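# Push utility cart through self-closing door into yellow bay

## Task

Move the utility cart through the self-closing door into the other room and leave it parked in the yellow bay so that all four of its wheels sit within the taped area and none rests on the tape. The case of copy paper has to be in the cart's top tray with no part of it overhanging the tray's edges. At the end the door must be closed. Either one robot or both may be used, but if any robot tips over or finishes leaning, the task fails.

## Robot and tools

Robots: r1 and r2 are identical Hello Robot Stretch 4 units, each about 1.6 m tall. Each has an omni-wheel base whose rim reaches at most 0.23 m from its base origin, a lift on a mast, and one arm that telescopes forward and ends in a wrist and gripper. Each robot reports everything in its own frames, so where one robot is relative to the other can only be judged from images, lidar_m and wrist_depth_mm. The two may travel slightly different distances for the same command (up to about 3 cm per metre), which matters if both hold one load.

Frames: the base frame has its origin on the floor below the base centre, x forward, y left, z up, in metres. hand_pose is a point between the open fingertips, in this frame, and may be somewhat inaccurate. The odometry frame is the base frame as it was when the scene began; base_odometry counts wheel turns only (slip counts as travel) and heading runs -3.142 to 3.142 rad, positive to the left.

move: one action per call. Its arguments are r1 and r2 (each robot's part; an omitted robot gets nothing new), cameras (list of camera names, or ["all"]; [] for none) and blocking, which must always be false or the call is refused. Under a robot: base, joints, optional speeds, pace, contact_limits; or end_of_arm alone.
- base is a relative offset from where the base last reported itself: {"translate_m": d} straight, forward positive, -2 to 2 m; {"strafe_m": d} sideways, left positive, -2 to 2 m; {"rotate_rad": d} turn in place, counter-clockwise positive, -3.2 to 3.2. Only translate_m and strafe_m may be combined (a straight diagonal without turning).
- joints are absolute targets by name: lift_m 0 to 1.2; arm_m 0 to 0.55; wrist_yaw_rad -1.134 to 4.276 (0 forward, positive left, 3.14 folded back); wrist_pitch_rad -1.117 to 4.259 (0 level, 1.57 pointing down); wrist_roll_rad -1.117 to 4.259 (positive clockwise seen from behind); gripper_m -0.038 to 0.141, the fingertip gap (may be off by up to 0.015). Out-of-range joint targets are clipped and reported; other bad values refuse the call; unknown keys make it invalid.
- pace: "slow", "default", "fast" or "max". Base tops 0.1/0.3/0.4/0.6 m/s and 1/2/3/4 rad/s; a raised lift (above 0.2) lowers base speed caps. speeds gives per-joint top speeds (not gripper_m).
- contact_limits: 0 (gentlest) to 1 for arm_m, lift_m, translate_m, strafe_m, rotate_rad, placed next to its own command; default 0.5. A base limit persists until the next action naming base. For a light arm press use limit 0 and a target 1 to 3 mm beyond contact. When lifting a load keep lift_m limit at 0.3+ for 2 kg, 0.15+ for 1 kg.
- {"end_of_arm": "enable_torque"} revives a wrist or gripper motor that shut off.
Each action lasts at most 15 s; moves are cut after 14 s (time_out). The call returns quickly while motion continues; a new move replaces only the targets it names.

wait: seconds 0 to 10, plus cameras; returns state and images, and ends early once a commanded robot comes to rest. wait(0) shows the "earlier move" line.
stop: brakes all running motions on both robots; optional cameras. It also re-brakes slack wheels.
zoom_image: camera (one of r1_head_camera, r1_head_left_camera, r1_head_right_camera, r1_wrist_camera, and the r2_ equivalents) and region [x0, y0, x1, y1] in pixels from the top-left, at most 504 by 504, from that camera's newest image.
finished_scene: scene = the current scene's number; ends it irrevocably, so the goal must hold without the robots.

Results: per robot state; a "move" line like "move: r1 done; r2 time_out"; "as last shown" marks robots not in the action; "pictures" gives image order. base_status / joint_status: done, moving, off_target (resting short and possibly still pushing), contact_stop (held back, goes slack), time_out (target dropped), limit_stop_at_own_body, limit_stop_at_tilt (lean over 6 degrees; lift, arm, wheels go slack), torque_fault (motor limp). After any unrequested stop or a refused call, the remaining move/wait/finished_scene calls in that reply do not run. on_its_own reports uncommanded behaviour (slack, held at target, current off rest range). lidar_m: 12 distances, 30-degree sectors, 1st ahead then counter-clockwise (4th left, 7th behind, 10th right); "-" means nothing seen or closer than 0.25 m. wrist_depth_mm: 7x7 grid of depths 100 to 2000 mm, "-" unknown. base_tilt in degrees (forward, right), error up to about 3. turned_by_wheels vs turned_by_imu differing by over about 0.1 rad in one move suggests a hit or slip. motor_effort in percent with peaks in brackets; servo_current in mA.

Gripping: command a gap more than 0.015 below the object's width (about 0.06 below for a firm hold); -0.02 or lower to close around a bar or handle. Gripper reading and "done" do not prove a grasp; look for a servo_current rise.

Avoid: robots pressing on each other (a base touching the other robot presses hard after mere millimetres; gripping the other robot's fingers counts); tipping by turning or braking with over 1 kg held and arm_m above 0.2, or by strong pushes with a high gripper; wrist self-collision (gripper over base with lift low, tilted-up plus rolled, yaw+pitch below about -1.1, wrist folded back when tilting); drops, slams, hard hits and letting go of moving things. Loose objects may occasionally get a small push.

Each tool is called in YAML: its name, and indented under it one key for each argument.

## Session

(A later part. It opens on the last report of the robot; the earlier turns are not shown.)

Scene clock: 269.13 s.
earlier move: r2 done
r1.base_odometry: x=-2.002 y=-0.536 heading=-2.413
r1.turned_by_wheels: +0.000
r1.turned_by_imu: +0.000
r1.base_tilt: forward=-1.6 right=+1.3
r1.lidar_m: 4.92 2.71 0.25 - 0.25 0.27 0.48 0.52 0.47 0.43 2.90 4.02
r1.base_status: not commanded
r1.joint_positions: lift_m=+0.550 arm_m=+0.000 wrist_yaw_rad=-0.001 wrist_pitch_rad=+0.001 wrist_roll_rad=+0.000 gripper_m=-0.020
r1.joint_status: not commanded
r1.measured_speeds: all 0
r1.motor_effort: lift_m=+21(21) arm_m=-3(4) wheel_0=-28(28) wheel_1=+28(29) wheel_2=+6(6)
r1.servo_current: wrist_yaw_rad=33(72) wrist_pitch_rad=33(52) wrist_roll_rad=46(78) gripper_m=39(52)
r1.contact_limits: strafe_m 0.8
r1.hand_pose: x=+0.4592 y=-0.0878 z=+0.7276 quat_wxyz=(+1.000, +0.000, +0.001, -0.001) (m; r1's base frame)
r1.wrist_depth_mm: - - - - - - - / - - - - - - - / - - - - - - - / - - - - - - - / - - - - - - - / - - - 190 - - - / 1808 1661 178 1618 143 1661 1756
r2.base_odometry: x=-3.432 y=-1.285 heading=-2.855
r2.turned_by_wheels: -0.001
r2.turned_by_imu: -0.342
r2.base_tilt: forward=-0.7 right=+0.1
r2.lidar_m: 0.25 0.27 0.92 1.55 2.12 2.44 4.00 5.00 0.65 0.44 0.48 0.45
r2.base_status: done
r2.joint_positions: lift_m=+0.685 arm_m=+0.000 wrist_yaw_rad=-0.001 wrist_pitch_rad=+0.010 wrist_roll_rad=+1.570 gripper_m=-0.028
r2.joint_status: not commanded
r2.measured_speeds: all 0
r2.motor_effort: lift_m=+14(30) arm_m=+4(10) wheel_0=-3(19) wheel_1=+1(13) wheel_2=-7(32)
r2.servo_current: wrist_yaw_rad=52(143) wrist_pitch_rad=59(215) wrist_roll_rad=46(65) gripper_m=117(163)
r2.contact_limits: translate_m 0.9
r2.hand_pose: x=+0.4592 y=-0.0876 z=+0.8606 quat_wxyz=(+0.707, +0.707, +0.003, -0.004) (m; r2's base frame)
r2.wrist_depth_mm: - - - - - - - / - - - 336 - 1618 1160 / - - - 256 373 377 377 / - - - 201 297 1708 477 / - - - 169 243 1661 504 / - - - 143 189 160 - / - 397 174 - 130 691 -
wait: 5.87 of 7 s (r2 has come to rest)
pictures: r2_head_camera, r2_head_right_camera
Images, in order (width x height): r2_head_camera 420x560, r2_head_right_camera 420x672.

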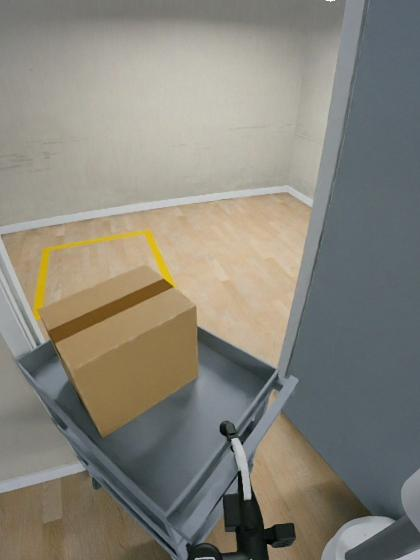

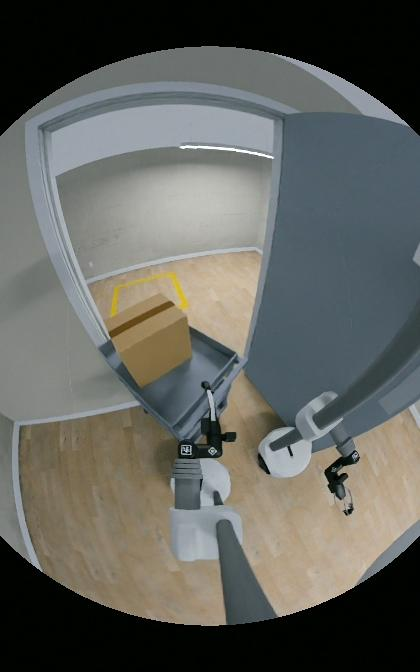

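move:
  blocking: false
  r2: {"base":{"translate_m":-0.3,"strafe_m":0.1},"contact_limits":{"translate_m":0.9},"pace":"slow"}
  cameras: []

wait:
  seconds: 5
  cameras: ["r2_head_camera","r2_head_right_camera"]

Scene clock: 276.93 s.
move: r2 moving
r1: as last shown
r1.lidar_m: 4.93 2.74 0.25 - 0.25 0.25 0.51 0.51 0.44 0.45 2.92 4.02
r1.motor_effort: lift_m=+21(21) arm_m=-3(4) wheel_0=-27(28) wheel_1=+28(28) wheel_2=+6(6)
r1.servo_current: wrist_yaw_rad=78(78) wrist_pitch_rad=39(46) wrist_roll_rad=39(59) gripper_m=46(46)
r1.contact_limits: strafe_m 0.8
r1.wrist_depth_mm: - - - - - - - / - - - - - - - / - - - - - - - / - - - - - - - / - - - - - - - / - - - 191 - - - / 1863 1756 177 1708 143 1708 1708
r2.base_odometry: x=-3.419 y=-1.286 heading=-2.856
r2.turned_by_wheels: -0.001
r2.turned_by_imu: +0.000
r2.base_tilt: forward=-0.6 right=+0.1
r2.lidar_m: 0.25 0.26 0.95 1.57 2.12 2.40 4.00 4.97 0.69 0.47 0.46 0.44
r2.base_status: translate_m moving; strafe_m moving
r2.joint_positions: lift_m=+0.685 arm_m=+0.000 wrist_yaw_rad=-0.001 wrist_pitch_rad=+0.010 wrist_roll_rad=+1.570 gripper_m=-0.028
r2.joint_status: not commanded
r2.measured_speeds: translate_m=-0.049 strafe_m=+0.017 rotate_rad=+0.004 lift_m=+0.000 arm_m=+0.000 wrist_yaw_rad=+0.000 wrist_pitch_rad=+0.000 wrist_roll_rad=+0.000
r2.motor_effort: lift_m=+14(15) arm_m=+4(4) wheel_0=-14(14) wheel_1=-5(5) wheel_2=+3(6)
r2.servo_current: wrist_yaw_rad=46(59) wrist_pitch_rad=52(65) wrist_roll_rad=46(52) gripper_m=117(130)
r2.contact_limits: translate_m 0.9
r2.hand_pose: x=+0.4592 y=-0.0876 z=+0.8606 quat_wxyz=(+0.707, +0.707, +0.003, -0.004) (m; r2's base frame)
r2.wrist_depth_mm: - - - - - - - / - - - 325 - 1708 1160 / - - - 246 364 379 377 / - - - 196 289 1708 480 / - - - 167 238 1576 530 / - - - 142 198 160 - / - 399 176 - 129 - -
pictures: none
No camera images: "cameras" was empty.

Scene clock: 280.83 s.
earlier move: r2 done
r1.base_odometry: x=-2.002 y=-0.536 heading=-2.413
r1.turned_by_wheels: +0.000
r1.turned_by_imu: +0.000
r1.base_tilt: forward=-1.6 right=+1.3
r1.lidar_m: 4.92 2.73 0.25 - 0.25 0.25 0.52 0.57 0.41 0.56 0.65 4.03
r1.base_status: not commanded
r1.joint_positions: lift_m=+0.550 arm_m=+0.000 wrist_yaw_rad=-0.001 wrist_pitch_rad=+0.001 wrist_roll_rad=+0.000 gripper_m=-0.020
r1.joint_status: not commanded
r1.measured_speeds: all 0
r1.motor_effort: lift_m=+21(21) arm_m=-3(4) wheel_0=-27(28) wheel_1=+28(28) wheel_2=+6(6)
r1.servo_current: wrist_yaw_rad=46(78) wrist_pitch_rad=39(52) wrist_roll_rad=39(72) gripper_m=33(52)
r1.contact_limits: strafe_m 0.8
r1.hand_pose: x=+0.4592 y=-0.0878 z=+0.7276 quat_wxyz=(+1.000, +0.000, +0.001, -0.001) (m; r1's base frame)
r1.wrist_depth_mm: - - - - - - - / - - - - - - - / - - - - - - - / - - - - - - - / - - - - - - - / - - - 191 - - - / 1863 1708 177 1708 143 1661 1708
r2.base_odometry: x=-3.117 y=-1.297 heading=-2.857
r2.turned_by_wheels: -0.001
r2.turned_by_imu: -0.001
r2.base_tilt: forward=-0.7 right=+0.1
r2.lidar_m: 0.29 0.28 1.22 1.96 1.94 2.23 3.61 4.74 3.37 0.73 0.65 0.45
r2.base_status: done
r2.joint_positions: lift_m=+0.685 arm_m=+0.000 wrist_yaw_rad=-0.008 wrist_pitch_rad=+0.004 wrist_roll_rad=+1.568 gripper_m=-0.028
r2.joint_status: not commanded
r2.measured_speeds: all 0
r2.motor_effort: lift_m=+14(15) arm_m=-3(4) wheel_0=-11(14) wheel_1=-8(9) wheel_2=+2(16)
r2.servo_current: wrist_yaw_rad=52(72) wrist_pitch_rad=46(65) wrist_roll_rad=46(59) gripper_m=124(130)
r2.contact_limits: translate_m 0.9
r2.hand_pose: x=+0.4585 y=-0.0898 z=+0.8622 quat_wxyz=(+0.708, +0.706, -0.001, -0.005) (m; r2's base frame)
r2.wrist_depth_mm: - - - 229 301 309 - / - - - 206 281 1464 1138 / - - - 187 256 1756 1182 / - - - 175 237 1708 - / - - 427 160 202 788 - / - 415 415 147 174 - - / - 402 166 - 191 - -
wait: 3.90 of 5 s (r2 has come to rest)
pictures: r2_head_camera, r2_head_right_camera
Images, in order (width x height): r2_head_camera 420x560, r2_head_right_camera 420x672.

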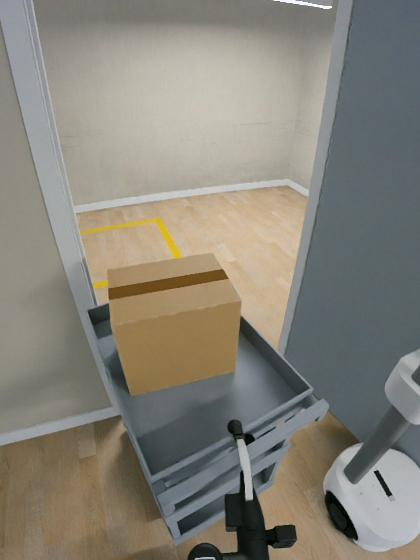

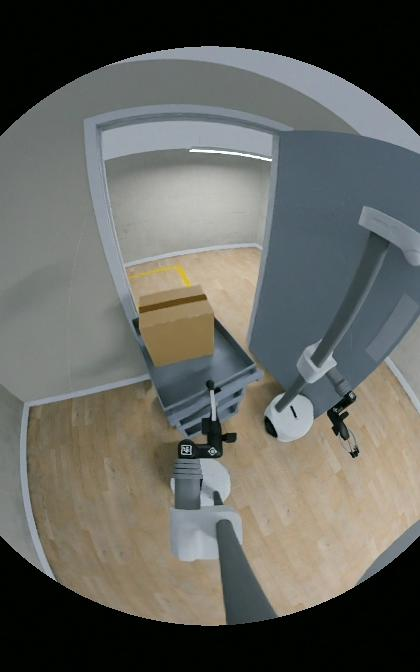

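move:
  blocking: false
  r2: {"base":{"rotate_rad":0.2},"contact_limits":{"rotate_rad":0.9},"pace":"slow"}
  cameras: []

wait:
  seconds: 2
  cameras: ["r2_head_camera"]

Scene clock: 293.33 s.
move: r2 moving
r1: as last shown
r1.lidar_m: 4.93 2.74 0.25 - 0.25 0.25 0.52 0.61 0.41 0.58 0.66 4.02
r1.motor_effort: lift_m=+21(21) arm_m=-4(4) wheel_0=-28(28) wheel_1=+28(29) wheel_2=+6(6)
r1.servo_current: wrist_yaw_rad=52(72) wrist_pitch_rad=52(52) wrist_roll_rad=59(59) gripper_m=52(52)
r1.contact_limits: strafe_m 0.8
r1.wrist_depth_mm: - - - - - - - / - - - - - - - / - - - - - - - / - - - - - - - / - - - - - - - / - - - 191 - - - / 1863 1808 177 1708 143 1661 1708
r2.base_odometry: x=-3.116 y=-1.296 heading=-2.735
r2.turned_by_wheels: +0.122
r2.turned_by_imu: +0.100
r2.base_tilt: forward=-0.7 right=+0.1
r2.lidar_m: 0.31 0.35 1.28 1.95 1.95 2.32 - 4.77 3.19 0.73 0.65 0.46
r2.base_status: rotate_rad moving
r2.joint_positions: lift_m=+0.685 arm_m=+0.000 wrist_yaw_rad=-0.024 wrist_pitch_rad=+0.004 wrist_roll_rad=+1.568 gripper_m=-0.029
r2.joint_status: not commanded
r2.measured_speeds: translate_m=-0.001 strafe_m=-0.001 rotate_rad=+0.423 lift_m=+0.000 arm_m=+0.000 wrist_yaw_rad=+0.000 wrist_pitch_rad=-0.004 wrist_roll_rad=+0.000
r2.motor_effort: lift_m=+14(14) arm_m=-2(4) wheel_0=-13(20) wheel_1=-11(12) wheel_2=-22(23)
r2.servo_current: wrist_yaw_rad=156(156) wrist_pitch_rad=33(46) wrist_roll_rad=52(52) gripper_m=111(124)
r2.contact_limits: rotate_rad 0.9
r2.hand_pose: x=+0.4571 y=-0.0943 z=+0.8623 quat_wxyz=(+0.708, +0.706, -0.007, -0.010) (m; r2's base frame)
r2.wrist_depth_mm: - - - 209 286 301 296 / - - - 196 265 1708 1229 / - - - 179 246 1708 512 / - - - 169 230 699 - / - 427 427 157 195 798 - / - 413 418 146 195 151 - / - 407 160 - 193 - -
pictures: none
No camera images: "cameras" was empty.

Scene clock: 294.07 s.
earlier move: r2 done
r1.base_odometry: x=-2.002 y=-0.536 heading=-2.413
r1.turned_by_wheels: +0.000
r1.turned_by_imu: +0.000
r1.base_tilt: forward=-1.5 right=+1.3
r1.lidar_m: 4.92 2.74 0.25 - 0.25 0.25 0.49 0.67 0.47 0.61 0.66 4.03
r1.base_status: not commanded
r1.joint_positions: lift_m=+0.550 arm_m=+0.000 wrist_yaw_rad=-0.001 wrist_pitch_rad=+0.001 wrist_roll_rad=+0.000 gripper_m=-0.020
r1.joint_status: not commanded
r1.measured_speeds: all 0
r1.motor_effort: lift_m=+21(21) arm_m=-3(4) wheel_0=-28(28) wheel_1=+28(29) wheel_2=+6(6)
r1.servo_current: wrist_yaw_rad=59(72) wrist_pitch_rad=39(52) wrist_roll_rad=39(59) gripper_m=39(52)
r1.contact_limits: strafe_m 0.8
r1.hand_pose: x=+0.4592 y=-0.0878 z=+0.7276 quat_wxyz=(+1.000, +0.000, +0.001, -0.001) (m; r1's base frame)
r1.wrist_depth_mm: - - - - - - - / - - - - - - - / - - - - - - - / - - - - - - - / - - - - - - - / - - - 190 - - - / 1863 1756 178 1661 143 1708 1661
r2.base_odometry: x=-3.117 y=-1.297 heading=-2.657
r2.turned_by_wheels: +0.078
r2.turned_by_imu: +0.061
r2.base_tilt: forward=-0.7 right=+0.1
r2.lidar_m: 0.32 0.33 1.36 1.93 1.97 2.45 - 4.75 3.07 0.69 0.65 0.45
r2.base_status: done
r2.joint_positions: lift_m=+0.685 arm_m=+0.000 wrist_yaw_rad=-0.009 wrist_pitch_rad=+0.003 wrist_roll_rad=+1.568 gripper_m=-0.029
r2.joint_status: not commanded
r2.measured_speeds: all 0
r2.motor_effort: lift_m=+14(14) arm_m=+0(4) wheel_0=-2(21) wheel_1=-3(12) wheel_2=-1(23)
r2.servo_current: wrist_yaw_rad=65(156) wrist_pitch_rad=39(52) wrist_roll_rad=59(59) gripper_m=117(124)
r2.contact_limits: rotate_rad 0.9
r2.hand_pose: x=+0.4585 y=-0.0900 z=+0.8625 quat_wxyz=(+0.708, +0.706, -0.002, -0.004) (m; r2's base frame)
r2.wrist_depth_mm: - - - 185 254 278 287 / - - - 179 241 1618 1205 / - - - 170 232 1661 539 / - - 427 163 223 798 - / - 427 424 156 200 - - / - 424 421 151 170 149 - / - 138 158 - 197 732 -
wait: 0.73 of 2 s (r2 has come to rest)
pictures: r2_head_camera
Images, in order (width x height): r2_head_camera 420x560.

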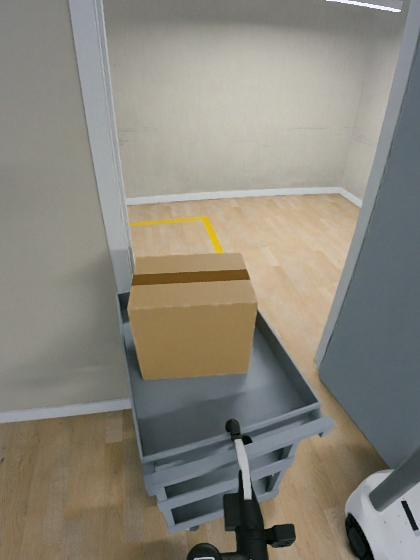

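move:
  blocking: false
  r2: {"base":{"strafe_m":0.14},"contact_limits":{"strafe_m":0.9},"pace":"slow"}
  cameras: []

wait:
  seconds: 3
  cameras: ["r2_head_camera","r2_head_right_camera"]

Scene clock: 300.67 s.
move: r2 moving
r1: as last shown
r1.base_tilt: forward=-1.6 right=+1.3
r1.lidar_m: 4.94 2.72 0.25 - 0.25 0.25 0.50 0.66 0.47 0.63 0.69 4.03
r1.motor_effort: lift_m=+21(21) arm_m=-4(4) wheel_0=-28(28) wheel_1=+28(29) wheel_2=+6(6)
r1.servo_current: wrist_yaw_rad=26(59) wrist_pitch_rad=39(46) wrist_roll_rad=65(65) gripper_m=46(52)
r1.contact_limits: strafe_m 0.8
r1.wrist_depth_mm: - - - - - - - / - - - - - - - / - - - - - - - / - - - - - - - / - - - - - - - / - - - 190 - - - / 1863 1708 177 1661 143 1618 1708
r2.base_odometry: x=-3.110 y=-1.309 heading=-2.658
r2.turned_by_wheels: -0.001
r2.turned_by_imu: +0.000
r2.base_tilt: forward=-0.7 right=+0.1
r2.lidar_m: 0.31 0.34 1.35 1.93 1.96 2.46 - 4.76 3.09 0.69 0.67 0.44
r2.base_status: strafe_m moving
r2.joint_positions: lift_m=+0.685 arm_m=+0.000 wrist_yaw_rad=-0.010 wrist_pitch_rad=+0.003 wrist_roll_rad=+1.568 gripper_m=-0.029
r2.joint_status: not commanded
r2.measured_speeds: translate_m=+0.000 strafe_m=+0.055 rotate_rad=+0.002 lift_m=+0.000 arm_m=+0.000 wrist_yaw_rad=-0.016 wrist_pitch_rad=+0.000 wrist_roll_rad=+0.000
r2.motor_effort: lift_m=+14(14) arm_m=+4(4) wheel_0=-14(17) wheel_1=+4(6) wheel_2=+0(2)
r2.servo_current: wrist_yaw_rad=65(65) wrist_pitch_rad=39(46) wrist_roll_rad=39(52) gripper_m=111(117)
r2.contact_limits: strafe_m 0.9
r2.hand_pose: x=+0.4584 y=-0.0904 z=+0.8625 quat_wxyz=(+0.708, +0.706, -0.002, -0.005) (m; r2's base frame)
r2.wrist_depth_mm: - - - 187 257 282 289 / - - - 180 245 1661 1255 / - - - 171 233 1618 525 / - - 427 162 223 798 - / - 424 424 156 196 - - / - 424 421 149 170 160 - / - 418 158 - 196 741 -
pictures: none
No camera images: "cameras" was empty.

Scene clock: 302.73 s.
earlier move: r2 done
r1.base_odometry: x=-2.002 y=-0.536 heading=-2.413
r1.turned_by_wheels: +0.000
r1.turned_by_imu: +0.000
r1.base_tilt: forward=-1.6 right=+1.3
r1.lidar_m: 4.92 2.72 0.25 - 0.25 0.25 0.48 0.79 0.59 0.66 0.82 4.05
r1.base_status: not commanded
r1.joint_positions: lift_m=+0.550 arm_m=+0.000 wrist_yaw_rad=-0.001 wrist_pitch_rad=+0.001 wrist_roll_rad=+0.000 gripper_m=-0.020
r1.joint_status: not commanded
r1.measured_speeds: all 0
r1.motor_effort: lift_m=+21(21) arm_m=-4(4) wheel_0=-27(28) wheel_1=+28(29) wheel_2=+6(6)
r1.servo_current: wrist_yaw_rad=59(65) wrist_pitch_rad=39(46) wrist_roll_rad=65(65) gripper_m=46(52)
r1.contact_limits: strafe_m 0.8
r1.hand_pose: x=+0.4592 y=-0.0878 z=+0.7276 quat_wxyz=(+1.000, +0.000, +0.001, -0.001) (m; r1's base frame)
r1.wrist_depth_mm: - - - - - - - / - - - - - - - / - - - - - - - / - - - - - - - / - - - - - - - / - - - 191 - - - / 1863 1756 177 1708 143 1661 1708
r2.base_odometry: x=-3.051 y=-1.420 heading=-2.658
r2.turned_by_wheels: -0.001
r2.turned_by_imu: -0.009
r2.base_tilt: forward=-0.7 right=+0.1
r2.lidar_m: 0.34 0.35 1.32 1.80 1.85 2.27 - 4.83 3.23 0.80 0.78 0.42
r2.base_status: done
r2.joint_positions: lift_m=+0.685 arm_m=+0.000 wrist_yaw_rad=-0.021 wrist_pitch_rad=+0.003 wrist_roll_rad=+1.568 gripper_m=-0.029
r2.joint_status: not commanded
r2.measured_speeds: all 0
r2.on_its_own: wrist_yaw_rad is at rest, and its servo_current (124 mA) is outside its rest range (0 to 104 mA)
r2.motor_effort: lift_m=+14(14) arm_m=+4(4) wheel_0=-10(18) wheel_1=+1(7) wheel_2=-8(8)
r2.servo_current: wrist_yaw_rad=124(130) wrist_pitch_rad=39(46) wrist_roll_rad=46(65) gripper_m=111(124)
r2.contact_limits: strafe_m 0.9
r2.hand_pose: x=+0.4574 y=-0.0935 z=+0.8625 quat_wxyz=(+0.708, +0.706, -0.006, -0.009) (m; r2's base frame)
r2.wrist_depth_mm: - - - 166 229 1618 1205 / - - - 161 224 1618 1182 / - - - 158 219 750 - / - 421 418 155 213 - - / - 427 424 151 190 - - / - 433 430 148 167 150 - / - 122 158 - 200 - -
wait: 2.07 of 3 s (r2 has come to rest)
pictures: r2_head_camera, r2_head_right_camera
Images, in order (width x height): r2_head_camera 420x560, r2_head_right_camera 420x672.

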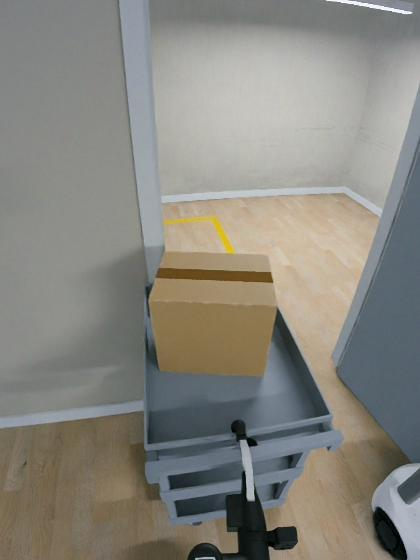

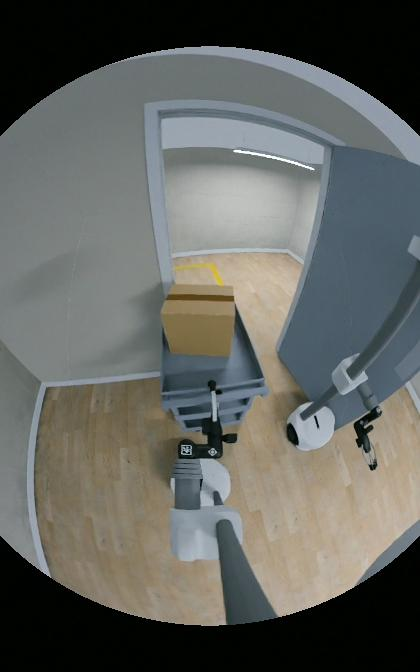

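move:
  blocking: false
  r2: {"base":{"strafe_m":0.09},"contact_limits":{"strafe_m":0.9},"pace":"slow"}
  cameras: []

wait:
  seconds: 2.5
  cameras: []

move:
  blocking: false
  r2: {"base":{"translate_m":0.3},"contact_limits":{"translate_m":0.6},"pace":"slow"}
  cameras: []

wait:
  seconds: 5
  cameras: ["r2_head_camera","r2_head_right_camera"]

Scene clock: 309.20 s.
move: r2 moving
r1: as last shown
r1.lidar_m: 4.93 2.71 0.25 - 0.25 0.25 0.52 0.78 0.59 0.67 0.82 4.03
r1.motor_effort: lift_m=+21(21) arm_m=-3(4) wheel_0=-27(28) wheel_1=+28(28) wheel_2=+6(6)
r1.servo_current: wrist_yaw_rad=46(65) wrist_pitch_rad=39(52) wrist_roll_rad=46(59) gripper_m=46(46)
r1.contact_limits: strafe_m 0.8
r1.wrist_depth_mm: - - - - - - - / - - - - - - - / - - - - - - - / - - - - - - - / - - - - - - - / - - - 190 - - - / 1808 1756 177 1708 143 1661 1756
r2.base_odometry: x=-3.045 y=-1.433 heading=-2.660
r2.turned_by_wheels: -0.001
r2.turned_by_imu: -0.006
r2.base_tilt: forward=-0.7 right=+0.1
r2.lidar_m: 0.33 0.34 1.31 1.80 1.84 2.26 - 4.80 3.24 0.82 0.78 0.44
r2.base_status: strafe_m moving
r2.joint_positions: lift_m=+0.685 arm_m=+0.000 wrist_yaw_rad=-0.021 wrist_pitch_rad=+0.003 wrist_roll_rad=+1.568 gripper_m=-0.029
r2.joint_status: not commanded
r2.measured_speeds: translate_m=+0.000 strafe_m=+0.056 rotate_rad=+0.000 lift_m=+0.000 arm_m=+0.000 wrist_yaw_rad=+0.000 wrist_pitch_rad=+0.000 wrist_roll_rad=+0.000
r2.motor_effort: lift_m=+14(15) arm_m=+4(4) wheel_0=-12(17) wheel_1=+5(6) wheel_2=-5(7)
r2.servo_current: wrist_yaw_rad=130(130) wrist_pitch_rad=46(52) wrist_roll_rad=39(65) gripper_m=111(117)
r2.contact_limits: strafe_m 0.9
r2.hand_pose: x=+0.4574 y=-0.0935 z=+0.8625 quat_wxyz=(+0.708, +0.706, -0.006, -0.009) (m; r2's base frame)
r2.wrist_depth_mm: - - - 165 229 1661 1205 / - - - 162 224 1618 1182 / - - - 159 219 750 - / - 421 418 155 213 - - / - 427 427 151 191 - - / - 430 427 148 168 145 - / - 122 158 - 201 - -
pictures: none
No camera images: "cameras" was empty.

Scene clock: 310.73 s.
earlier move: r2 done
r1.base_odometry: x=-2.002 y=-0.536 heading=-2.413
r1.turned_by_wheels: +0.000
r1.turned_by_imu: +0.000
r1.base_tilt: forward=-1.5 right=+1.3
r1.lidar_m: 4.94 2.71 0.25 - 0.25 0.25 0.47 0.79 0.61 0.70 0.91 4.03
r1.base_status: not commanded
r1.joint_positions: lift_m=+0.550 arm_m=+0.000 wrist_yaw_rad=-0.001 wrist_pitch_rad=+0.001 wrist_roll_rad=+0.000 gripper_m=-0.020
r1.joint_status: not commanded
r1.measured_speeds: all 0
r1.motor_effort: lift_m=+21(21) arm_m=-4(4) wheel_0=-28(28) wheel_1=+28(29) wheel_2=+6(6)
r1.servo_current: wrist_yaw_rad=46(65) wrist_pitch_rad=46(52) wrist_roll_rad=52(65) gripper_m=39(52)
r1.contact_limits: strafe_m 0.8
r1.hand_pose: x=+0.4592 y=-0.0878 z=+0.7276 quat_wxyz=(+1.000, +0.000, +0.001, -0.001) (m; r1's base frame)
r1.wrist_depth_mm: - - - - - - - / - - - - - - - / - - - - - - - / - - - - - - - / - - - - - - - / - - - 191 - - - / 1863 1756 177 1756 143 1661 1708
r2.base_odometry: x=-3.010 y=-1.500 heading=-2.660
r2.turned_by_wheels: -0.001
r2.turned_by_imu: -0.067
r2.base_tilt: forward=-0.8 right=+0.0
r2.lidar_m: 0.33 0.36 1.22 1.75 1.74 2.08 3.79 4.78 3.44 0.88 0.83 0.40
r2.base_status: done
r2.joint_positions: lift_m=+0.685 arm_m=+0.000 wrist_yaw_rad=-0.023 wrist_pitch_rad=+0.003 wrist_roll_rad=+1.568 gripper_m=-0.029
r2.joint_status: not commanded
r2.measured_speeds: all 0
r2.on_its_own: wrist_yaw_rad is at rest, and its servo_current (137 mA) is outside its rest range (0 to 104 mA)
r2.motor_effort: lift_m=+14(15) arm_m=+4(4) wheel_0=-10(18) wheel_1=+3(7) wheel_2=-12(16)
r2.servo_current: wrist_yaw_rad=137(150) wrist_pitch_rad=33(52) wrist_roll_rad=33(65) gripper_m=104(117)
r2.contact_limits: strafe_m 0.9
r2.hand_pose: x=+0.4572 y=-0.0939 z=+0.8625 quat_wxyz=(+0.708, +0.706, -0.007, -0.009) (m; r2's base frame)
r2.wrist_depth_mm: - - - 172 238 1537 1138 / - - - 166 229 1661 1205 / - - - 162 223 1499 - / - - 421 421 216 798 - / - 424 427 152 196 - - / - 430 421 148 169 150 - / - 123 159 - 200 - -
wait: 1.53 of 2.5 s (r2 has come to rest)
pictures: none
No camera images: "cameras" was empty.

Scene clock: 311.23 s.
move: r2 moving
r1: as last shown
r1.base_tilt: forward=-1.6 right=+1.3
r1.lidar_m: 4.92 2.72 0.25 - 0.25 0.25 0.50 0.79 0.61 0.69 0.89 4.04
r1.motor_effort: lift_m=+21(21) arm_m=-3(4) wheel_0=-28(28) wheel_1=+28(28) wheel_2=+6(6)
r1.servo_current: wrist_yaw_rad=59(59) wrist_pitch_rad=39(46) wrist_roll_rad=65(65) gripper_m=39(46)
r1.contact_limits: strafe_m 0.8
r1.wrist_depth_mm: - - - - - - - / - - - - - - - / - - - - - - - / - - - - - - - / - - - - - - - / - - - 191 - - - / 1808 1708 178 1708 143 1661 1756
r2.base_odometry: x=-3.020 y=-1.505 heading=-2.661
r2.turned_by_wheels: -0.001
r2.turned_by_imu: -0.017
r2.base_tilt: forward=-1.1 right=+0.3
r2.lidar_m: 0.34 0.35 1.20 1.75 1.78 2.09 3.62 4.79 3.44 0.88 0.83 0.44
r2.base_status: translate_m moving
r2.joint_positions: lift_m=+0.685 arm_m=+0.000 wrist_yaw_rad=-0.023 wrist_pitch_rad=+0.003 wrist_roll_rad=+1.568 gripper_m=-0.029
r2.joint_status: not commanded
r2.measured_speeds: translate_m=+0.049 strafe_m=+0.000 rotate_rad=+0.002 lift_m=+0.000 arm_m=+0.000 wrist_yaw_rad=+0.000 wrist_pitch_rad=+0.000 wrist_roll_rad=+0.000
r2.motor_effort: lift_m=+14(14) arm_m=+4(4) wheel_0=-1(8) wheel_1=+4(5) wheel_2=-26(26)
r2.servo_current: wrist_yaw_rad=137(143) wrist_pitch_rad=39(46) wrist_roll_rad=46(59) gripper_m=104(104)
r2.contact_limits: translate_m 0.6
r2.hand_pose: x=+0.4572 y=-0.0939 z=+0.8625 quat_wxyz=(+0.708, +0.706, -0.007, -0.009) (m; r2's base frame)
r2.wrist_depth_mm: - - - 175 243 1618 1138 / - - - 170 233 1618 1205 / - - - 164 224 1661 - / - - 424 159 217 788 - / - 424 421 153 196 - - / - 424 424 148 169 156 - / - 132 159 - 198 741 -
pictures: none
No camera images: "cameras" was empty.

Scene clock: 315.57 s.
earlier move: r2 contact_stop
r1.base_odometry: x=-2.002 y=-0.536 heading=-2.413
r1.turned_by_wheels: +0.000
r1.turned_by_imu: +0.000
r1.base_tilt: forward=-1.6 right=+1.3
r1.lidar_m: 4.93 2.73 0.25 - 0.25 0.25 0.51 0.47 0.50 0.49 0.66 4.04
r1.base_status: not commanded
r1.joint_positions: lift_m=+0.550 arm_m=+0.000 wrist_yaw_rad=-0.001 wrist_pitch_rad=+0.001 wrist_roll_rad=+0.000 gripper_m=-0.020
r1.joint_status: not commanded
r1.measured_speeds: all 0
r1.motor_effort: lift_m=+21(21) arm_m=-3(4) wheel_0=-27(28) wheel_1=+28(29) wheel_2=+6(6)
r1.servo_current: wrist_yaw_rad=46(65) wrist_pitch_rad=39(52) wrist_roll_rad=46(65) gripper_m=39(52)
r1.contact_limits: strafe_m 0.8
r1.hand_pose: x=+0.4592 y=-0.0878 z=+0.7276 quat_wxyz=(+1.000, +0.000, +0.001, -0.001) (m; r1's base frame)
r1.wrist_depth_mm: - - - - - - - / - - - - - - - / - - - - - - - / - - - - - - - / - - - - - - - / - - - 190 - - - / 1808 1756 178 1708 143 1708 1661
r2.base_odometry: x=-3.258 y=-1.520 heading=-2.405
r2.turned_by_wheels: +0.256
r2.turned_by_imu: -0.103
r2.base_tilt: forward=-0.7 right=+0.1
r2.lidar_m: 0.25 0.29 0.95 1.49 2.07 2.28 3.66 4.95 3.32 0.55 0.52 0.51
r2.base_status: translate_m contact_stop (by the wheels' count: +0.217 of +0.300)
r2.joint_positions: lift_m=+0.685 arm_m=+0.000 wrist_yaw_rad=+0.008 wrist_pitch_rad=+0.002 wrist_roll_rad=+1.569 gripper_m=-0.029
r2.joint_status: not commanded
r2.measured_speeds: all 0
r2.on_its_own: the wheels are slack since a contact_stop
r2.motor_effort: lift_m=+17(32) arm_m=-4(6) wheel_0=+0(19) wheel_1=+0(32) wheel_2=+0(33)
r2.servo_current: wrist_yaw_rad=59(215) wrist_pitch_rad=39(78) wrist_roll_rad=46(65) gripper_m=85(111)
r2.contact_limits: translate_m 0.6
r2.hand_pose: x=+0.4600 y=-0.0852 z=+0.8628 quat_wxyz=(+0.708, +0.707, +0.003, +0.002) (m; r2's base frame)
r2.wrist_depth_mm: - - - - - - - / - - - 327 - 1661 1160 / - - - 229 330 1537 1160 / - - - 198 270 1756 1336 / - - - 160 233 1708 521 / - - 427 144 173 603 - / - 404 158 - 187 - -
wait: 4.33 of 5 s (r2 has come to rest)
pictures: r2_head_camera, r2_head_right_camera
Images, in order (width x height): r2_head_camera 420x560, r2_head_right_camera 420x672.

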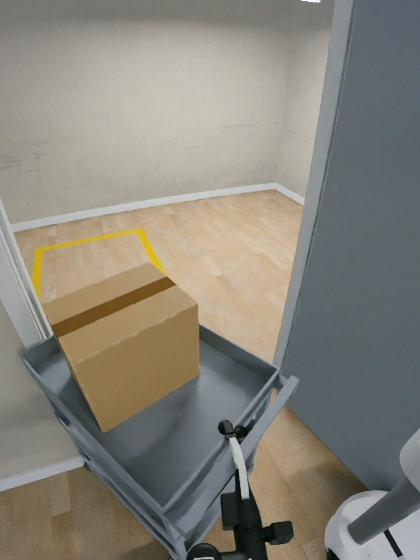

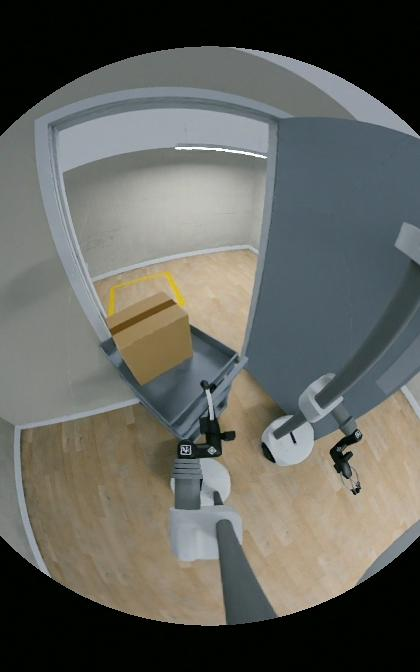

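move:
  r2: {"base":{"translate_m":-0.5,"strafe_m":0.1},"pace":"slow","contact_limits":{"translate_m":0.9,"strafe_m":0.9}}
  blocking: false
  cameras: []

wait:
  seconds: 7
  cameras: ["r2_head_camera","r1_head_camera"]

r2: "contact_limits": translate_m and strafe_m are given together and make one move, which takes one limit: state it under one of them only
Scene clock: 339.27 s.
r1.base_odometry: x=-2.002 y=-0.536 heading=-2.413
r1.turned_by_wheels: +0.000
r1.turned_by_imu: +0.000
r1.base_tilt: forward=-1.6 right=+1.3
r1.lidar_m: 4.93 2.74 0.25 - 0.25 0.25 0.51 0.51 0.52 0.51 0.66 4.03
r1.base_status: not commanded
r1.joint_positions: lift_m=+0.550 arm_m=+0.000 wrist_yaw_rad=-0.001 wrist_pitch_rad=+0.001 wrist_roll_rad=+0.000 gripper_m=-0.020
r1.joint_status: not commanded
r1.measured_speeds: all 0
r1.motor_effort: lift_m=+21(21) arm_m=-3(4) wheel_0=-28(28) wheel_1=+28(29) wheel_2=+6(6)
r1.servo_current: wrist_yaw_rad=65(65) wrist_pitch_rad=46(52) wrist_roll_rad=39(65) gripper_m=39(52)
r1.contact_limits: strafe_m 0.8
r1.hand_pose: x=+0.4592 y=-0.0878 z=+0.7276 quat_wxyz=(+1.000, +0.000, +0.001, -0.001) (m; r1's base frame)
r1.wrist_depth_mm: - - - - - - - / - - - - - - - / - - - - - - - / - - - - - - - / - - - - - - - / - - - 191 - - - / 1863 1708 177 1756 143 1661 1708
r2.base_odometry: x=-3.258 y=-1.520 heading=-2.405
r2.turned_by_wheels: +0.000
r2.turned_by_imu: +0.000
r2.base_tilt: forward=-0.7 right=+0.0
r2.lidar_m: 0.25 0.26 0.96 1.50 2.07 2.29 3.69 4.94 3.31 0.55 0.50 0.50
r2.base_status: translate_m contact_stop (by the wheels' count: +0.217 of +0.300)
r2.joint_positions: lift_m=+0.685 arm_m=+0.000 wrist_yaw_rad=+0.008 wrist_pitch_rad=+0.002 wrist_roll_rad=+1.569 gripper_m=-0.029
r2.joint_status: not commanded
r2.measured_speeds: all 0
r2.on_its_own: the wheels are slack since a contact_stop
r2.motor_effort: lift_m=+17(32) arm_m=-4(6) wheel_0=+0(19) wheel_1=+0(32) wheel_2=+0(33)
r2.servo_current: wrist_yaw_rad=52(215) wrist_pitch_rad=39(78) wrist_roll_rad=52(65) gripper_m=91(111)
r2.contact_limits: translate_m 0.6
r2.hand_pose: x=+0.4600 y=-0.0852 z=+0.8628 quat_wxyz=(+0.708, +0.707, +0.003, +0.002) (m; r2's base frame)
r2.wrist_depth_mm: - - - - - - - / - - - 329 - 1661 1160 / - - - 229 330 1537 1182 / - - - 197 268 1808 1281 / - - - 160 233 1661 525 / - - 427 144 173 603 - / - 407 158 - 186 - -
pictures: none

not run: a call was refused earlier in this reply.

move:
  r2: {"base":{"translate_m":-0.5,"strafe_m":0.1},"pace":"slow","contact_limits":{"translate_m":0.9}}
  blocking: false
  cameras: []

wait:
  seconds: 7
  cameras: ["r2_head_camera","r1_head_camera"]

Scene clock: 345.77 s.
move: r2 moving
r1.base_odometry: x=-2.002 y=-0.536 heading=-2.413
r1.turned_by_wheels: +0.000
r1.turned_by_imu: +0.000
r1.base_tilt: forward=-1.6 right=+1.3
r1.lidar_m: 4.92 2.71 0.25 - 0.25 0.25 0.50 0.49 0.50 0.52 0.65 4.03
r1.base_status: not commanded
r1.joint_positions: lift_m=+0.550 arm_m=+0.000 wrist_yaw_rad=-0.001 wrist_pitch_rad=+0.001 wrist_roll_rad=+0.000 gripper_m=-0.020
r1.joint_status: not commanded
r1.measured_speeds: all 0
r1.motor_effort: lift_m=+21(21) arm_m=-4(4) wheel_0=-28(28) wheel_1=+28(28) wheel_2=+6(6)
r1.servo_current: wrist_yaw_rad=52(52) wrist_pitch_rad=52(52) wrist_roll_rad=46(72) gripper_m=46(46)
r1.contact_limits: strafe_m 0.8
r1.hand_pose: x=+0.4592 y=-0.0878 z=+0.7276 quat_wxyz=(+1.000, +0.000, +0.001, -0.001) (m; r1's base frame)
r1.wrist_depth_mm: - - - - - - - / - - - - - - - / - - - - - - - / - - - - - - - / - - - - - - - / - - - 191 - - - / 1863 1708 177 1708 143 1708 1708
r2.base_odometry: x=-3.247 y=-1.513 heading=-2.405
r2.turned_by_wheels: +0.001
r2.turned_by_imu: +0.001
r2.base_tilt: forward=-0.6 right=+0.1
r2.lidar_m: 0.25 0.29 0.96 1.53 2.05 2.29 3.66 4.93 3.35 0.52 0.52 0.48
r2.base_status: translate_m moving; strafe_m moving
r2.joint_positions: lift_m=+0.685 arm_m=+0.000 wrist_yaw_rad=+0.008 wrist_pitch_rad=+0.002 wrist_roll_rad=+1.569 gripper_m=-0.029
r2.joint_status: not commanded
r2.measured_speeds: translate_m=-0.049 strafe_m=+0.011 rotate_rad=+0.003 lift_m=+0.000 arm_m=+0.000 wrist_yaw_rad=+0.000 wrist_pitch_rad=+0.000 wrist_roll_rad=+0.000
r2.motor_effort: lift_m=+17(17) arm_m=-4(4) wheel_0=-6(9) wheel_1=-6(6) wheel_2=+17(17)
r2.servo_current: wrist_yaw_rad=52(72) wrist_pitch_rad=39(46) wrist_roll_rad=52(52) gripper_m=98(98)
r2.contact_limits: translate_m 0.9
r2.hand_pose: x=+0.4600 y=-0.0852 z=+0.8628 quat_wxyz=(+0.708, +0.707, +0.003, +0.002) (m; r2's base frame)
r2.wrist_depth_mm: - - - - - - - / - - - 290 - 1618 1182 / - - - 224 327 1537 1160 / - - - 196 267 1808 504 / - - - 164 232 1661 549 / - - 424 144 173 640 - / - 399 158 - 187 - -
pictures: none
No camera images: "cameras" was empty.

Scene clock: 351.63 s.
earlier move: r2 done
r1.base_odometry: x=-2.002 y=-0.536 heading=-2.413
r1.turned_by_wheels: +0.000
r1.turned_by_imu: +0.000
r1.base_tilt: forward=-1.6 right=+1.3
r1.lidar_m: 4.92 2.72 0.25 - 0.25 0.25 0.52 0.55 0.45 0.47 0.53 4.04
r1.base_status: not commanded
r1.joint_positions: lift_m=+0.550 arm_m=+0.000 wrist_yaw_rad=-0.001 wrist_pitch_rad=+0.001 wrist_roll_rad=+0.000 gripper_m=-0.020
r1.joint_status: not commanded
r1.measured_speeds: all 0
r1.motor_effort: lift_m=+21(21) arm_m=-4(4) wheel_0=-28(28) wheel_1=+28(28) wheel_2=+6(7)
r1.servo_current: wrist_yaw_rad=59(72) wrist_pitch_rad=39(59) wrist_roll_rad=65(72) gripper_m=39(52)
r1.contact_limits: strafe_m 0.8
r1.hand_pose: x=+0.4592 y=-0.0878 z=+0.7276 quat_wxyz=(+1.000, +0.000, +0.001, -0.001) (m; r1's base frame)
r1.wrist_depth_mm: - - - - - - - / - - - - - - - / - - - - - - - / - - - - - - - / - - - - - - - / - - - 190 - - - / 1808 1756 178 1756 143 1708 1661
r2.base_odometry: x=-2.821 y=-1.258 heading=-2.406
r2.turned_by_wheels: -0.002
r2.turned_by_imu: -0.005
r2.base_tilt: forward=-0.7 right=+0.1
r2.lidar_m: 0.36 0.36 1.43 1.80 1.79 2.00 3.15 4.52 3.65 2.97 0.85 0.45
r2.base_status: done
r2.joint_positions: lift_m=+0.685 arm_m=+0.000 wrist_yaw_rad=-0.011 wrist_pitch_rad=+0.002 wrist_roll_rad=+1.569 gripper_m=-0.029
r2.joint_status: not commanded
r2.measured_speeds: all 0
r2.motor_effort: lift_m=+17(17) arm_m=-4(4) wheel_0=-11(20) wheel_1=-8(10) wheel_2=+3(18)
r2.servo_current: wrist_yaw_rad=65(78) wrist_pitch_rad=39(46) wrist_roll_rad=46(72) gripper_m=98(104)
r2.contact_limits: translate_m 0.9
r2.hand_pose: x=+0.4584 y=-0.0905 z=+0.8628 quat_wxyz=(+0.708, +0.707, -0.003, -0.004) (m; r2's base frame)
r2.wrist_depth_mm: - - - 166 230 - - / - - - 162 224 - 1138 / - - - 160 220 732 - / - 424 421 156 213 - - / - 430 424 151 210 - - / - 433 430 148 204 150 - / - - 155 - 202 - -
wait: 5.87 of 7 s (r2 has come to rest)
pictures: r1_head_camera, r2_head_camera
Images, in order (width x height): r1_head_camera 420x560, r2_head_camera 420x560.

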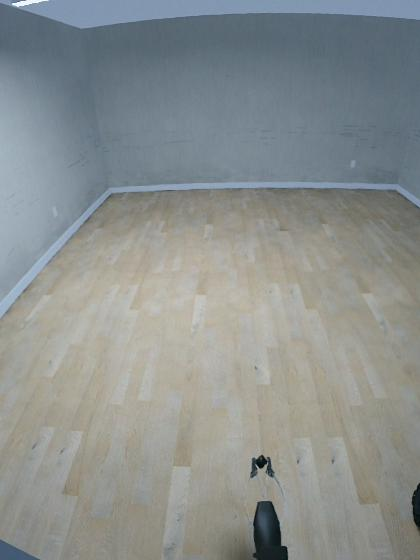

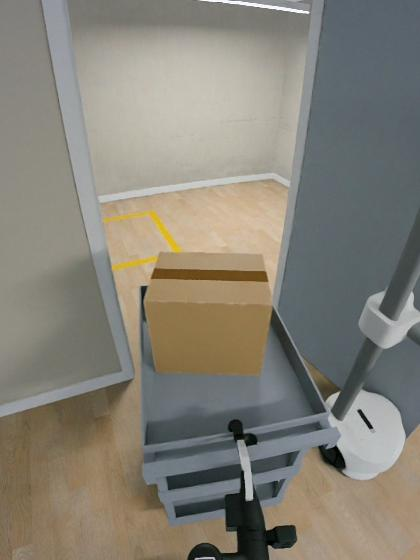

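move:
  r2: {"base":{"translate_m":-0.35},"pace":"slow","contact_limits":{"translate_m":0.9}}
  blocking: false
  cameras: []

wait:
  seconds: 6
  cameras: []

move:
  r2: {"base":{"strafe_m":-0.35},"pace":"slow","contact_limits":{"strafe_m":0.9}}
  blocking: false
  cameras: []

wait:
  seconds: 6
  cameras: []

move:
  r2: {"base":{"rotate_rad":0.35},"pace":"slow","contact_limits":{"rotate_rad":0.9}}
  blocking: false
  cameras: []

wait:
  seconds: 4
  cameras: ["r2_head_camera"]

Scene clock: 370.50 s.
move: r2 moving
r1: as last shown
r1.lidar_m: 4.93 2.72 0.25 - 0.25 0.25 0.48 0.57 0.48 0.46 0.58 4.03
r1.motor_effort: lift_m=+21(21) arm_m=-3(4) wheel_0=-28(28) wheel_1=+28(28) wheel_2=+6(6)
r1.servo_current: wrist_yaw_rad=39(52) wrist_pitch_rad=33(52) wrist_roll_rad=52(59) gripper_m=46(46)
r1.contact_limits: strafe_m 0.8
r1.wrist_depth_mm: - - - - - - - / - - - - - - - / - - - - - - - / - - - - - - - / - - - - - - - / - - - 190 - - - / 1863 1756 178 1708 144 1708 1708
r2.base_odometry: x=-2.811 y=-1.250 heading=-2.407
r2.turned_by_wheels: -0.001
r2.turned_by_imu: +0.000
r2.base_tilt: forward=-0.6 right=+0.0
r2.lidar_m: 0.34 0.37 1.43 1.79 1.79 1.99 3.15 4.50 3.69 3.01 0.86 0.44
r2.base_status: translate_m moving
r2.joint_positions: lift_m=+0.685 arm_m=+0.000 wrist_yaw_rad=-0.011 wrist_pitch_rad=+0.002 wrist_roll_rad=+1.569 gripper_m=-0.029
r2.joint_status: not commanded
r2.measured_speeds: translate_m=-0.048 strafe_m=-0.001 rotate_rad=+0.002 lift_m=+0.000 arm_m=+0.000 wrist_yaw_rad=+0.000 wrist_pitch_rad=+0.000 wrist_roll_rad=+0.000
r2.motor_effort: lift_m=+17(17) arm_m=-4(4) wheel_0=-13(14) wheel_1=-9(12) wheel_2=+10(10)
r2.servo_current: wrist_yaw_rad=59(78) wrist_pitch_rad=46(46) wrist_roll_rad=39(52) gripper_m=91(104)
r2.contact_limits: translate_m 0.9
r2.hand_pose: x=+0.4584 y=-0.0905 z=+0.8628 quat_wxyz=(+0.708, +0.707, -0.003, -0.004) (m; r2's base frame)
r2.wrist_depth_mm: - - - 164 228 - - / - - - 160 223 - 1098 / - - - 158 219 715 - / - 421 421 154 213 - - / - 430 427 151 209 - - / - 436 427 148 171 150 - / - - 147 - 202 - -
pictures: none
No camera images: "cameras" was empty.

Scene clock: 374.77 s.
earlier move: r2 done
r1.base_odometry: x=-2.002 y=-0.536 heading=-2.413
r1.turned_by_wheels: +0.000
r1.turned_by_imu: +0.000
r1.base_tilt: forward=-1.6 right=+1.3
r1.lidar_m: 4.93 2.70 0.25 - 0.25 0.25 0.50 1.27 0.57 0.41 0.55 4.04
r1.base_status: not commanded
r1.joint_positions: lift_m=+0.550 arm_m=+0.000 wrist_yaw_rad=-0.001 wrist_pitch_rad=+0.001 wrist_roll_rad=+0.000 gripper_m=-0.020
r1.joint_status: not commanded
r1.measured_speeds: all 0
r1.motor_effort: lift_m=+21(21) arm_m=-3(4) wheel_0=-28(28) wheel_1=+28(29) wheel_2=+6(7)
r1.servo_current: wrist_yaw_rad=52(72) wrist_pitch_rad=33(59) wrist_roll_rad=39(65) gripper_m=46(52)
r1.contact_limits: strafe_m 0.8
r1.hand_pose: x=+0.4592 y=-0.0878 z=+0.7276 quat_wxyz=(+1.000, +0.000, +0.001, -0.001) (m; r1's base frame)
r1.wrist_depth_mm: - - - - - - - / - - - - - - - / - - - - - - - / - - - - - - - / - - - - - - - / - - - 190 - - - / 1863 1708 178 1708 143 1708 1708
r2.base_odometry: x=-2.561 y=-1.024 heading=-2.407
r2.turned_by_wheels: +0.001
r2.turned_by_imu: +0.000
r2.base_tilt: forward=-0.7 right=+0.0
r2.lidar_m: 0.37 0.39 1.79 1.67 1.67 1.85 2.92 4.20 3.83 3.10 1.05 0.40
r2.base_status: done
r2.joint_positions: lift_m=+0.685 arm_m=+0.000 wrist_yaw_rad=-0.011 wrist_pitch_rad=+0.002 wrist_roll_rad=+1.569 gripper_m=-0.029
r2.joint_status: not commanded
r2.measured_speeds: all 0
r2.motor_effort: lift_m=+17(17) arm_m=-4(4) wheel_0=-4(14) wheel_1=-8(12) wheel_2=+7(12)
r2.servo_current: wrist_yaw_rad=46(85) wrist_pitch_rad=39(46) wrist_roll_rad=59(65) gripper_m=91(104)
r2.contact_limits: translate_m 0.9
r2.hand_pose: x=+0.4584 y=-0.0905 z=+0.8628 quat_wxyz=(+0.708, +0.707, -0.003, -0.004) (m; r2's base frame)
r2.wrist_depth_mm: - - - 142 201 - 1138 / - - - 142 202 - - / 1661 - 407 143 202 - - / 1661 421 415 144 203 - - / - 442 430 145 204 - - / - - 445 145 167 152 - / - 118 147 - 206 - -
wait: 4.27 of 6 s (r2 has come to rest)
pictures: none
No camera images: "cameras" was empty.

Scene clock: 375.27 s.
move: r2 moving
r1: as last shown
r1.lidar_m: 4.93 2.72 0.25 - 0.25 0.25 0.48 1.27 0.50 0.43 0.57 4.02
r1.motor_effort: lift_m=+21(21) arm_m=-4(4) wheel_0=-28(28) wheel_1=+28(28) wheel_2=+6(6)
r1.servo_current: wrist_yaw_rad=59(59) wrist_pitch_rad=46(52) wrist_roll_rad=52(59) gripper_m=46(46)
r1.contact_limits: strafe_m 0.8
r1.wrist_depth_mm: - - - - - - - / - - - - - - - / - - - - - - - / - - - - - - - / - - - - - - - / - - - 191 - - - / 1863 1708 177 1708 143 1708 1756
r2.base_odometry: x=-2.571 y=-1.013 heading=-2.407
r2.turned_by_wheels: +0.000
r2.turned_by_imu: +0.000
r2.base_tilt: forward=-0.7 right=+0.0
r2.lidar_m: 0.37 0.41 1.79 1.70 1.67 1.86 2.93 4.18 3.78 3.10 1.03 0.41
r2.base_status: strafe_m moving
r2.joint_positions: lift_m=+0.685 arm_m=+0.000 wrist_yaw_rad=-0.011 wrist_pitch_rad=+0.002 wrist_roll_rad=+1.569 gripper_m=-0.029
r2.joint_status: not commanded
r2.measured_speeds: translate_m=+0.000 strafe_m=-0.056 rotate_rad=-0.001 lift_m=+0.000 arm_m=+0.000 wrist_yaw_rad=+0.000 wrist_pitch_rad=+0.000 wrist_roll_rad=+0.000
r2.motor_effort: lift_m=+17(17) arm_m=-4(4) wheel_0=+8(11) wheel_1=-8(11) wheel_2=+0(6)
r2.servo_current: wrist_yaw_rad=59(78) wrist_pitch_rad=39(39) wrist_roll_rad=39(59) gripper_m=104(104)
r2.contact_limits: strafe_m 0.9
r2.hand_pose: x=+0.4584 y=-0.0905 z=+0.8628 quat_wxyz=(+0.708, +0.707, -0.003, -0.004) (m; r2's base frame)
r2.wrist_depth_mm: - - 904 144 203 - 1025 / - - - 144 204 - 544 / - - 407 144 204 - - / 1708 421 415 145 205 - - / - 436 427 145 204 - - / - - 439 145 167 153 - / - 118 147 - 204 - -
pictures: none
No camera images: "cameras" was empty.

Scene clock: 379.40 s.
earlier move: r2 done
r1.base_odometry: x=-2.002 y=-0.536 heading=-2.413
r1.turned_by_wheels: +0.000
r1.turned_by_imu: +0.000
r1.base_tilt: forward=-1.5 right=+1.3
r1.lidar_m: 4.93 2.71 0.25 - 0.25 0.25 0.50 1.27 0.46 0.40 0.40 0.50
r1.base_status: not commanded
r1.joint_positions: lift_m=+0.550 arm_m=+0.000 wrist_yaw_rad=-0.001 wrist_pitch_rad=+0.001 wrist_roll_rad=+0.000 gripper_m=-0.020
r1.joint_status: not commanded
r1.measured_speeds: all 0
r1.motor_effort: lift_m=+21(21) arm_m=-3(4) wheel_0=-28(28) wheel_1=+28(29) wheel_2=+6(6)
r1.servo_current: wrist_yaw_rad=46(65) wrist_pitch_rad=39(52) wrist_roll_rad=46(65) gripper_m=39(52)
r1.contact_limits: strafe_m 0.8
r1.hand_pose: x=+0.4592 y=-0.0878 z=+0.7276 quat_wxyz=(+1.000, +0.000, +0.001, -0.001) (m; r1's base frame)
r1.wrist_depth_mm: - - - - - - - / - - - - - - - / - - - - - - - / - - - - - - - / - - - - - - - / - - - 190 - - - / 1863 1808 177 1808 143 1661 1708
r2.base_odometry: x=-2.796 y=-0.765 heading=-2.407
r2.turned_by_wheels: +0.000
r2.turned_by_imu: +0.000
r2.base_tilt: forward=-0.8 right=+0.0
r2.lidar_m: 0.28 0.27 1.92 1.99 1.97 2.20 3.55 4.06 3.40 2.78 2.75 0.46
r2.base_status: done
r2.joint_positions: lift_m=+0.685 arm_m=+0.000 wrist_yaw_rad=-0.006 wrist_pitch_rad=+0.002 wrist_roll_rad=+1.569 gripper_m=-0.029
r2.joint_status: not commanded
r2.measured_speeds: all 0
r2.motor_effort: lift_m=+17(17) arm_m=-4(4) wheel_0=+6(14) wheel_1=-4(11) wheel_2=+0(6)
r2.servo_current: wrist_yaw_rad=59(78) wrist_pitch_rad=39(52) wrist_roll_rad=39(59) gripper_m=98(104)
r2.contact_limits: strafe_m 0.9
r2.hand_pose: x=+0.4588 y=-0.0890 z=+0.8628 quat_wxyz=(+0.708, +0.707, -0.001, -0.003) (m; r2's base frame)
r2.wrist_depth_mm: - - - 244 324 - 904 / - - - 216 307 322 324 / 931 904 891 193 268 891 891 / - - - 181 244 1756 530 / 1661 - - 160 223 723 - / 1661 421 415 150 178 143 - / - 407 156 - 193 132 -
wait: 4.13 of 6 s (r2 has come to rest)
pictures: none
No camera images: "cameras" was empty.

Scene clock: 379.90 s.
move: r2 moving
r1: as last shown
r1.base_tilt: forward=-1.6 right=+1.3
r1.lidar_m: 4.92 2.70 0.25 - 0.25 0.25 0.52 1.27 0.46 0.40 0.41 0.52
r1.motor_effort: lift_m=+21(21) arm_m=-4(4) wheel_0=-27(28) wheel_1=+28(28) wheel_2=+6(6)
r1.servo_current: wrist_yaw_rad=72(72) wrist_pitch_rad=46(46) wrist_roll_rad=46(59) gripper_m=39(46)
r1.contact_limits: strafe_m 0.8
r1.wrist_depth_mm: - - - - - - - / - - - - - - - / - - - - - - - / - - - - - - - / - - - - - - - / - - - 191 - - - / 1921 1808 177 1708 143 1708 1708
r2.base_odometry: x=-2.795 y=-0.764 heading=-2.283
r2.turned_by_wheels: +0.123
r2.turned_by_imu: +0.105
r2.base_tilt: forward=-0.7 right=+0.1
r2.lidar_m: 0.26 0.35 2.03 1.98 2.00 2.32 4.06 4.08 3.21 2.75 0.84 0.43
r2.base_status: rotate_rad moving
r2.joint_positions: lift_m=+0.685 arm_m=+0.000 wrist_yaw_rad=-0.022 wrist_pitch_rad=+0.002 wrist_roll_rad=+1.569 gripper_m=-0.029
r2.joint_status: not commanded
r2.measured_speeds: translate_m=+0.003 strafe_m=-0.001 rotate_rad=+0.491 lift_m=+0.000 arm_m=+0.000 wrist_yaw_rad=-0.007 wrist_pitch_rad=+0.000 wrist_roll_rad=+0.000
r2.motor_effort: lift_m=+17(17) arm_m=+3(4) wheel_0=-9(14) wheel_1=-9(10) wheel_2=-23(27)
r2.servo_current: wrist_yaw_rad=137(137) wrist_pitch_rad=46(46) wrist_roll_rad=52(59) gripper_m=98(98)
r2.contact_limits: rotate_rad 0.9
r2.hand_pose: x=+0.4572 y=-0.0939 z=+0.8628 quat_wxyz=(+0.708, +0.707, -0.007, -0.009) (m; r2's base frame)
r2.wrist_depth_mm: - - - 232 301 312 878 / - - - 206 289 866 854 / - - - 185 258 917 917 / 1661 - - 175 236 1808 549 / 1661 - 433 158 218 732 - / - 424 413 146 179 142 - / - 404 163 - 191 691 -
pictures: none
No camera images: "cameras" was empty.

Scene clock: 380.87 s.
earlier move: r2 done
r1.base_odometry: x=-2.002 y=-0.536 heading=-2.413
r1.turned_by_wheels: +0.000
r1.turned_by_imu: +0.000
r1.base_tilt: forward=-1.6 right=+1.3
r1.lidar_m: 4.93 2.72 0.25 - 0.25 0.26 0.50 1.26 0.42 0.39 0.46 0.61
r1.base_status: not commanded
r1.joint_positions: lift_m=+0.550 arm_m=+0.000 wrist_yaw_rad=-0.001 wrist_pitch_rad=+0.001 wrist_roll_rad=+0.000 gripper_m=-0.020
r1.joint_status: not commanded
r1.measured_speeds: all 0
r1.motor_effort: lift_m=+21(21) arm_m=-3(4) wheel_0=-27(28) wheel_1=+28(28) wheel_2=+6(6)
r1.servo_current: wrist_yaw_rad=39(72) wrist_pitch_rad=46(46) wrist_roll_rad=59(59) gripper_m=46(46)
r1.contact_limits: strafe_m 0.8
r1.hand_pose: x=+0.4592 y=-0.0878 z=+0.7276 quat_wxyz=(+1.000, +0.000, +0.001, -0.001) (m; r1's base frame)
r1.wrist_depth_mm: - - - - - - - / - - - - - - - / - - - - - - - / - - - - - - - / - - - - - - - / - - - 191 - - - / 1863 1708 176 1756 143 1708 1708
r2.base_odometry: x=-2.796 y=-0.764 heading=-2.060
r2.turned_by_wheels: +0.224
r2.turned_by_imu: +0.193
r2.base_tilt: forward=-0.7 right=+0.1
r2.lidar_m: 0.35 0.36 2.11 1.99 2.07 2.68 4.20 4.12 2.90 2.74 0.80 0.42
r2.base_status: done
r2.joint_positions: lift_m=+0.685 arm_m=+0.000 wrist_yaw_rad=-0.022 wrist_pitch_rad=+0.002 wrist_roll_rad=+1.569 gripper_m=-0.029
r2.joint_status: not commanded
r2.measured_speeds: all 0
r2.on_its_own: wrist_yaw_rad is at rest, and its servo_current (137 mA) is outside its rest range (0 to 104 mA)
r2.motor_effort: lift_m=+17(17) arm_m=+4(4) wheel_0=-14(21) wheel_1=-8(10) wheel_2=-14(27)
r2.servo_current: wrist_yaw_rad=137(150) wrist_pitch_rad=39(46) wrist_roll_rad=46(59) gripper_m=91(98)
r2.contact_limits: rotate_rad 0.9
r2.hand_pose: x=+0.4572 y=-0.0939 z=+0.8628 quat_wxyz=(+0.708, +0.707, -0.007, -0.009) (m; r2's base frame)
r2.wrist_depth_mm: - - - 163 228 - 1182 / 1708 - - 160 222 1618 1205 / 1661 - - 158 218 741 - / - 421 421 155 213 - - / - 430 424 151 209 - - / 1464 430 430 148 170 151 - / - 118 162 - 202 - -
wait: 0.97 of 4 s (r2 has come to rest)
pictures: r2_head_camera
Images, in order (width x height): r2_head_camera 420x560.

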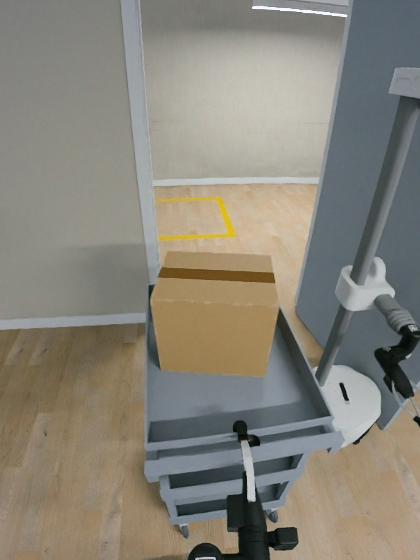

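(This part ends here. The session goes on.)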